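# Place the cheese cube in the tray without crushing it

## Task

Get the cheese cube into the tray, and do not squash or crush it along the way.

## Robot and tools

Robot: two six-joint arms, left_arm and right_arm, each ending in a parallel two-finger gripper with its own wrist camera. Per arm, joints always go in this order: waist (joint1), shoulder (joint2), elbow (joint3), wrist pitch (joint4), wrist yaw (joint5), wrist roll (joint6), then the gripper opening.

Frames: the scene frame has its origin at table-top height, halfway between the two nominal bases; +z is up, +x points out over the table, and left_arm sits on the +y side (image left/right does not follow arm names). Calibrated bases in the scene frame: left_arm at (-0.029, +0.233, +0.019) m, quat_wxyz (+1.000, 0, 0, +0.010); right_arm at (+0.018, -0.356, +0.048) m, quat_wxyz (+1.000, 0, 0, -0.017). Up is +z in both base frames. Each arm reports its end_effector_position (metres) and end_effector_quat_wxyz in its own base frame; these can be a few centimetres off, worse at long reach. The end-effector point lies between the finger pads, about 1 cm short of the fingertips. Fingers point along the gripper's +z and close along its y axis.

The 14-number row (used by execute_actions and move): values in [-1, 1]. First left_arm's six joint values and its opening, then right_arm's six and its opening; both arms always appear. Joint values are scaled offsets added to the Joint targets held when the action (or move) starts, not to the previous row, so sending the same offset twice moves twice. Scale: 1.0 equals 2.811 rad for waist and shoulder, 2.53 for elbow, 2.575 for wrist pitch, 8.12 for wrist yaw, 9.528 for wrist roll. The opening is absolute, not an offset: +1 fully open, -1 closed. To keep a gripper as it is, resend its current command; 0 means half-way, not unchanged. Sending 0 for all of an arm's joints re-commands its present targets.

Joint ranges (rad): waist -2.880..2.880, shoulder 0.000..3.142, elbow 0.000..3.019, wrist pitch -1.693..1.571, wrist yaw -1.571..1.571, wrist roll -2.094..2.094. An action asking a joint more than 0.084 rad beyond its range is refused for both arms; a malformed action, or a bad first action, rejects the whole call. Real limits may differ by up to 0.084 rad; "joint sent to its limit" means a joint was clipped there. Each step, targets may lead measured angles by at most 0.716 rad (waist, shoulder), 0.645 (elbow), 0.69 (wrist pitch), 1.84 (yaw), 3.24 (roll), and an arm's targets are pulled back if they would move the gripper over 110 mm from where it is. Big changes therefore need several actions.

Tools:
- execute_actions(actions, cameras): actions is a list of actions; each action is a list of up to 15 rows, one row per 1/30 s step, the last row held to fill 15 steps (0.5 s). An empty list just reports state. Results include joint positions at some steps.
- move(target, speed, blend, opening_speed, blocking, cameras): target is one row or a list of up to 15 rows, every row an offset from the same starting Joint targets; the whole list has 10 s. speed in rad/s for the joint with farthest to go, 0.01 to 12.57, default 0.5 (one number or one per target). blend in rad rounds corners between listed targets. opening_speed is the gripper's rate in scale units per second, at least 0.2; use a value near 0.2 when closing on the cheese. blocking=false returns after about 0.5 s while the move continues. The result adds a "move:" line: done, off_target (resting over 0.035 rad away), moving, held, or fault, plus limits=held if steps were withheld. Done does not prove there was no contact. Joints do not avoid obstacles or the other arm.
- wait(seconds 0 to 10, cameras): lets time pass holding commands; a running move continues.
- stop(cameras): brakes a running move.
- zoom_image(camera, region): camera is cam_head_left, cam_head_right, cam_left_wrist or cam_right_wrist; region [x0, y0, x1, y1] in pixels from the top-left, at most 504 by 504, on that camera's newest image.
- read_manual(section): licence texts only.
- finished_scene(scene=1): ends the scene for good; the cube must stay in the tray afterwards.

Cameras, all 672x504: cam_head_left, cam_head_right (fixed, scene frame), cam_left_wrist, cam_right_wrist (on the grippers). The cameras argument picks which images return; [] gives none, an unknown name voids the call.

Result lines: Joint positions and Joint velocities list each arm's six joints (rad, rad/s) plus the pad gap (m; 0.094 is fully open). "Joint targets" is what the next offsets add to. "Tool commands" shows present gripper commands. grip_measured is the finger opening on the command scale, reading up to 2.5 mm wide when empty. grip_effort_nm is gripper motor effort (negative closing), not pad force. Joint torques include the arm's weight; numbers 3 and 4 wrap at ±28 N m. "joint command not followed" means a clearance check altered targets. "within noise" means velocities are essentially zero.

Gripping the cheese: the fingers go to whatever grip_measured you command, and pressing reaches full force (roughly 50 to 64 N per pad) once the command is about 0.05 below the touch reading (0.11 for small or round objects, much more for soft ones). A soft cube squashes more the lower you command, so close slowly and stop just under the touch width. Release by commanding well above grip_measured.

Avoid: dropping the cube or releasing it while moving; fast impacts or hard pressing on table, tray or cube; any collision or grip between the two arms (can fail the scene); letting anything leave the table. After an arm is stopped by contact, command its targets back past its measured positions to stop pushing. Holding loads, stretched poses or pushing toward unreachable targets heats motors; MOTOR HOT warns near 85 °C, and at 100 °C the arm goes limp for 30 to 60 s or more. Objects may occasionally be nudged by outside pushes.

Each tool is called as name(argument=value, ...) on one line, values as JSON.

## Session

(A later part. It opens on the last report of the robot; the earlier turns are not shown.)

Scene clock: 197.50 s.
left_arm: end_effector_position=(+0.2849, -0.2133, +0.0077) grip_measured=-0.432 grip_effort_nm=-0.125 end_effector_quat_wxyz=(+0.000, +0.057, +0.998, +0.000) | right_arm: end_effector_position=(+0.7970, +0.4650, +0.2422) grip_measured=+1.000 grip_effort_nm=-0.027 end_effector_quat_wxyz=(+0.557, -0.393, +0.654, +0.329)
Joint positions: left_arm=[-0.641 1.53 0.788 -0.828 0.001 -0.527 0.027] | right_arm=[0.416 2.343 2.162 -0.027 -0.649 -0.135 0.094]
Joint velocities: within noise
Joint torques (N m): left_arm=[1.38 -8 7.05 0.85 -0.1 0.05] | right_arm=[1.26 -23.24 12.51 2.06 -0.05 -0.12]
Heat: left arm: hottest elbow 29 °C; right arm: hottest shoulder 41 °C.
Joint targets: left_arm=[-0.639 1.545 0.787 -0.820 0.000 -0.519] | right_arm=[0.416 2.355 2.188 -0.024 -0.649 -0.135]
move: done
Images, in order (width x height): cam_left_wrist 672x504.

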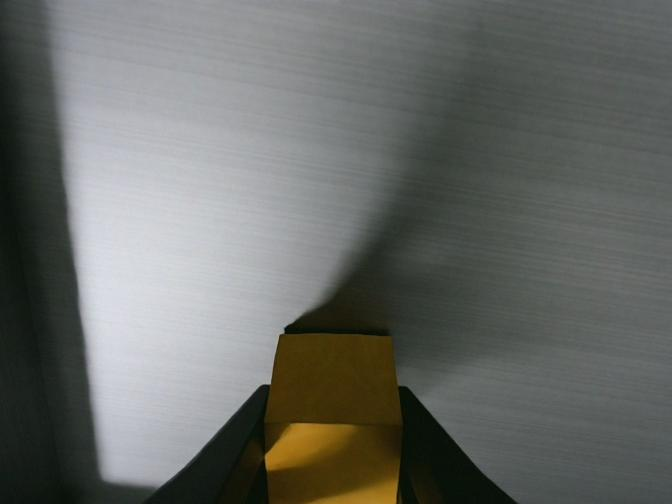

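move(target=[0,0.0011,-0.0011,0.0021,0,0,-0.435,0,0,0,0,0,0,1], speed=0.04, cameras=["cam_left_wrist"])

move(target=[0,0,0,0,0,0,-0.2,0,0,0,0,0,0,1], opening_speed=0.3, cameras=["cam_left_wrist"])

Scene clock: 206.27 s.
left_arm: end_effector_position=(+0.2859, -0.2140, +0.0072) grip_measured=-0.432 grip_effort_nm=-0.129 end_effector_quat_wxyz=(+0.002, +0.057, +0.998, -0.002) | right_arm: end_effector_position=(+0.7970, +0.4650, +0.2422) grip_measured=+1.000 grip_effort_nm=-0.027 end_effector_quat_wxyz=(+0.557, -0.393, +0.654, +0.329)
Joint positions: left_arm=[-0.641 1.531 0.788 -0.823 0.001 -0.527 0.027] | right_arm=[0.416 2.343 2.162 -0.027 -0.649 -0.135 0.094]
Joint velocities: within noise
Joint torques (N m): left_arm=[1.49 -8.18 6.78 0.91 -0.12 0.06] | right_arm=[1.61 -23.12 12.41 1.95 -0.04 -0.12]
Heat: left arm: hottest elbow 29 °C; right arm: hottest shoulder 41 °C.
Joint targets: left_arm=[-0.639 1.548 0.784 -0.814 0.000 -0.519] | right_arm=[0.416 2.355 2.188 -0.024 -0.649 -0.135]
move: done
Images, in order (width x height): cam_left_wrist 672x504.

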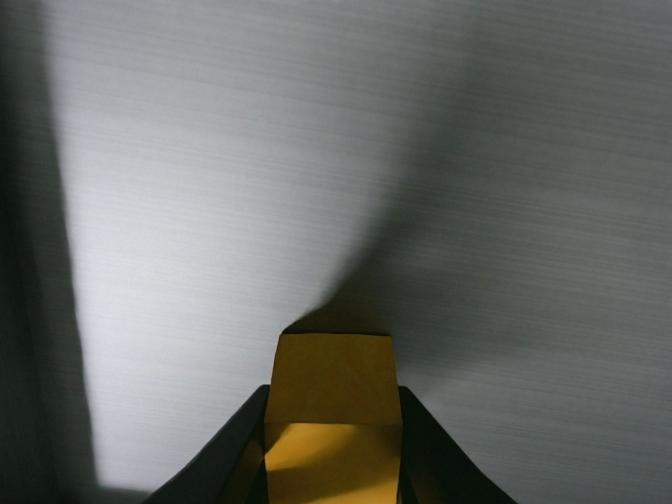

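Scene clock: 207.27 s.
left_arm: end_effector_position=(+0.2860, -0.2141, +0.0072) grip_measured=-0.201 grip_effort_nm=0.134 end_effector_quat_wxyz=(+0.002, +0.057, +0.998, -0.002) | right_arm: end_effector_position=(+0.7970, +0.4650, +0.2422) grip_measured=+1.000 grip_effort_nm=-0.027 end_effector_quat_wxyz=(+0.557, -0.393, +0.654, +0.329)
Joint positions: left_arm=[-0.641 1.531 0.788 -0.822 0.001 -0.527 0.038] | right_arm=[0.416 2.343 2.162 -0.027 -0.649 -0.135 0.094]
Joint velocities: within noise
Joint torques (N m): left_arm=[1.32 -8.12 6.78 0.81 -0.12 0.07] | right_arm=[1.38 -23 12.27 1.96 -0.05 -0.15]
Heat: left arm: hottest elbow 29 °C; right arm: hottest shoulder 41 °C.
Joint targets: left_arm=[-0.639 1.548 0.784 -0.814 0.000 -0.519] | right_arm=[0.416 2.355 2.188 -0.024 -0.649 -0.135]
move: done
Images, in order (width x height): cam_left_wrist 672x504.

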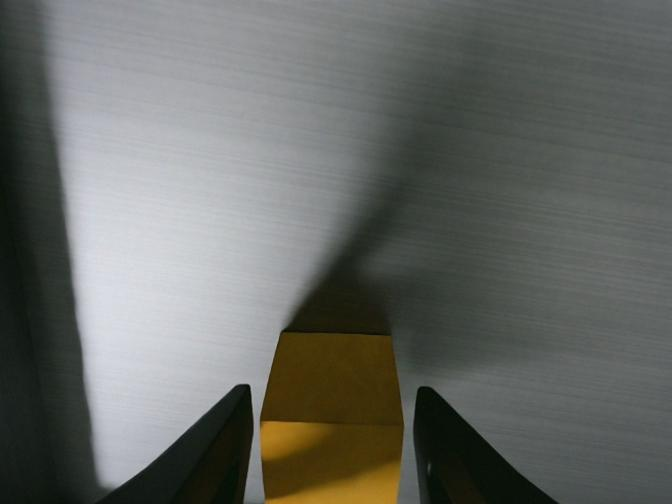

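Released. Lift away.

move(target=[0,-0.0540,0.0507,-0.1040,0,0,-0.2,0,0,0,0,0,0,1], speed=0.4)

Scene clock: 214.43 s.
left_arm: end_effector_position=(+0.2802, -0.2098, +0.0812) grip_measured=-0.201 grip_effort_nm=0.129 end_effector_quat_wxyz=(-0.008, +0.057, +0.998, +0.005) | right_arm: end_effector_position=(+0.7970, +0.4650, +0.2422) grip_measured=+1.000 grip_effort_nm=-0.027 end_effector_quat_wxyz=(+0.557, -0.393, +0.654, +0.329)
Joint positions: left_arm=[-0.641 1.395 0.88 -1.075 0.001 -0.527 0.038] | right_arm=[0.416 2.343 2.162 -0.027 -0.649 -0.135 0.094]
Joint velocities: within noise
Joint torques (N m): left_arm=[1.67 -8.47 11.34 0.42 -0.11 0.04] | right_arm=[1.55 -22.95 12.36 1.96 -0.04 -0.13]
Heat: left arm: hottest elbow 29 °C; right arm: hottest shoulder 42 °C.
Joint targets: left_arm=[-0.639 1.396 0.912 -1.082 0.000 -0.519] | right_arm=[0.416 2.355 2.188 -0.024 -0.649 -0.135]
move: done

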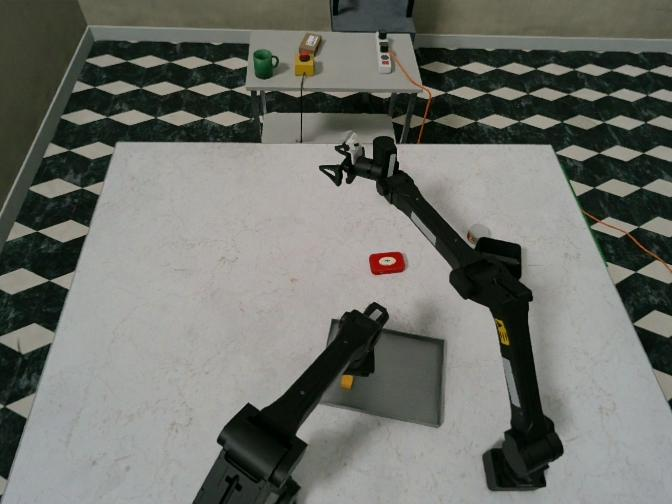

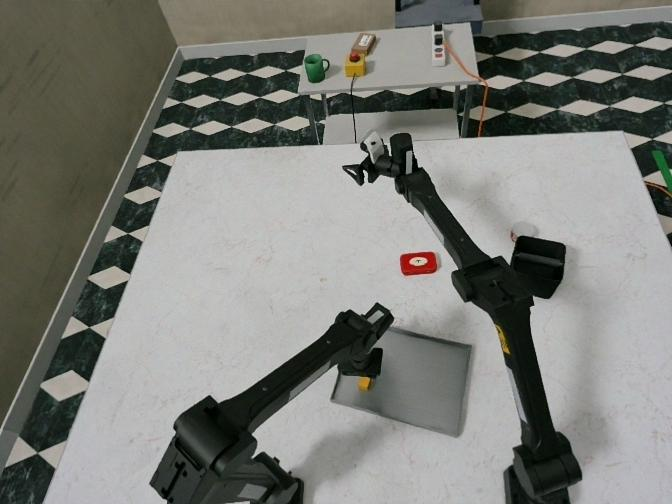

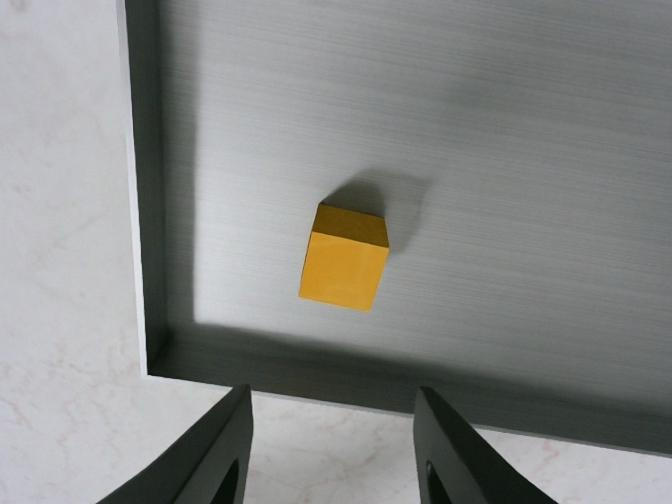

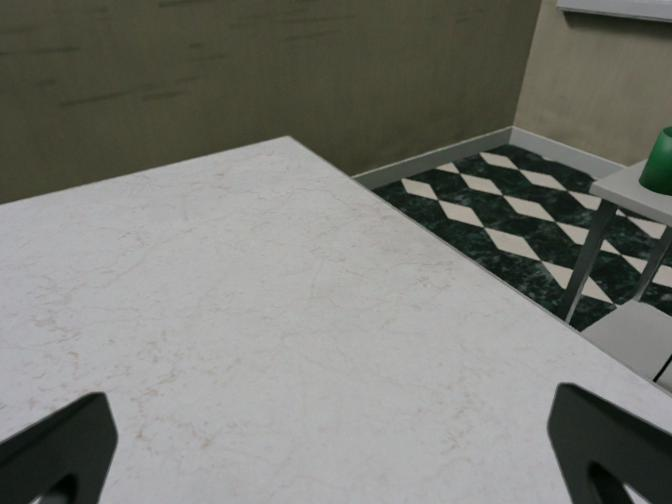

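finished_scene()

The scene is finished: the task was done.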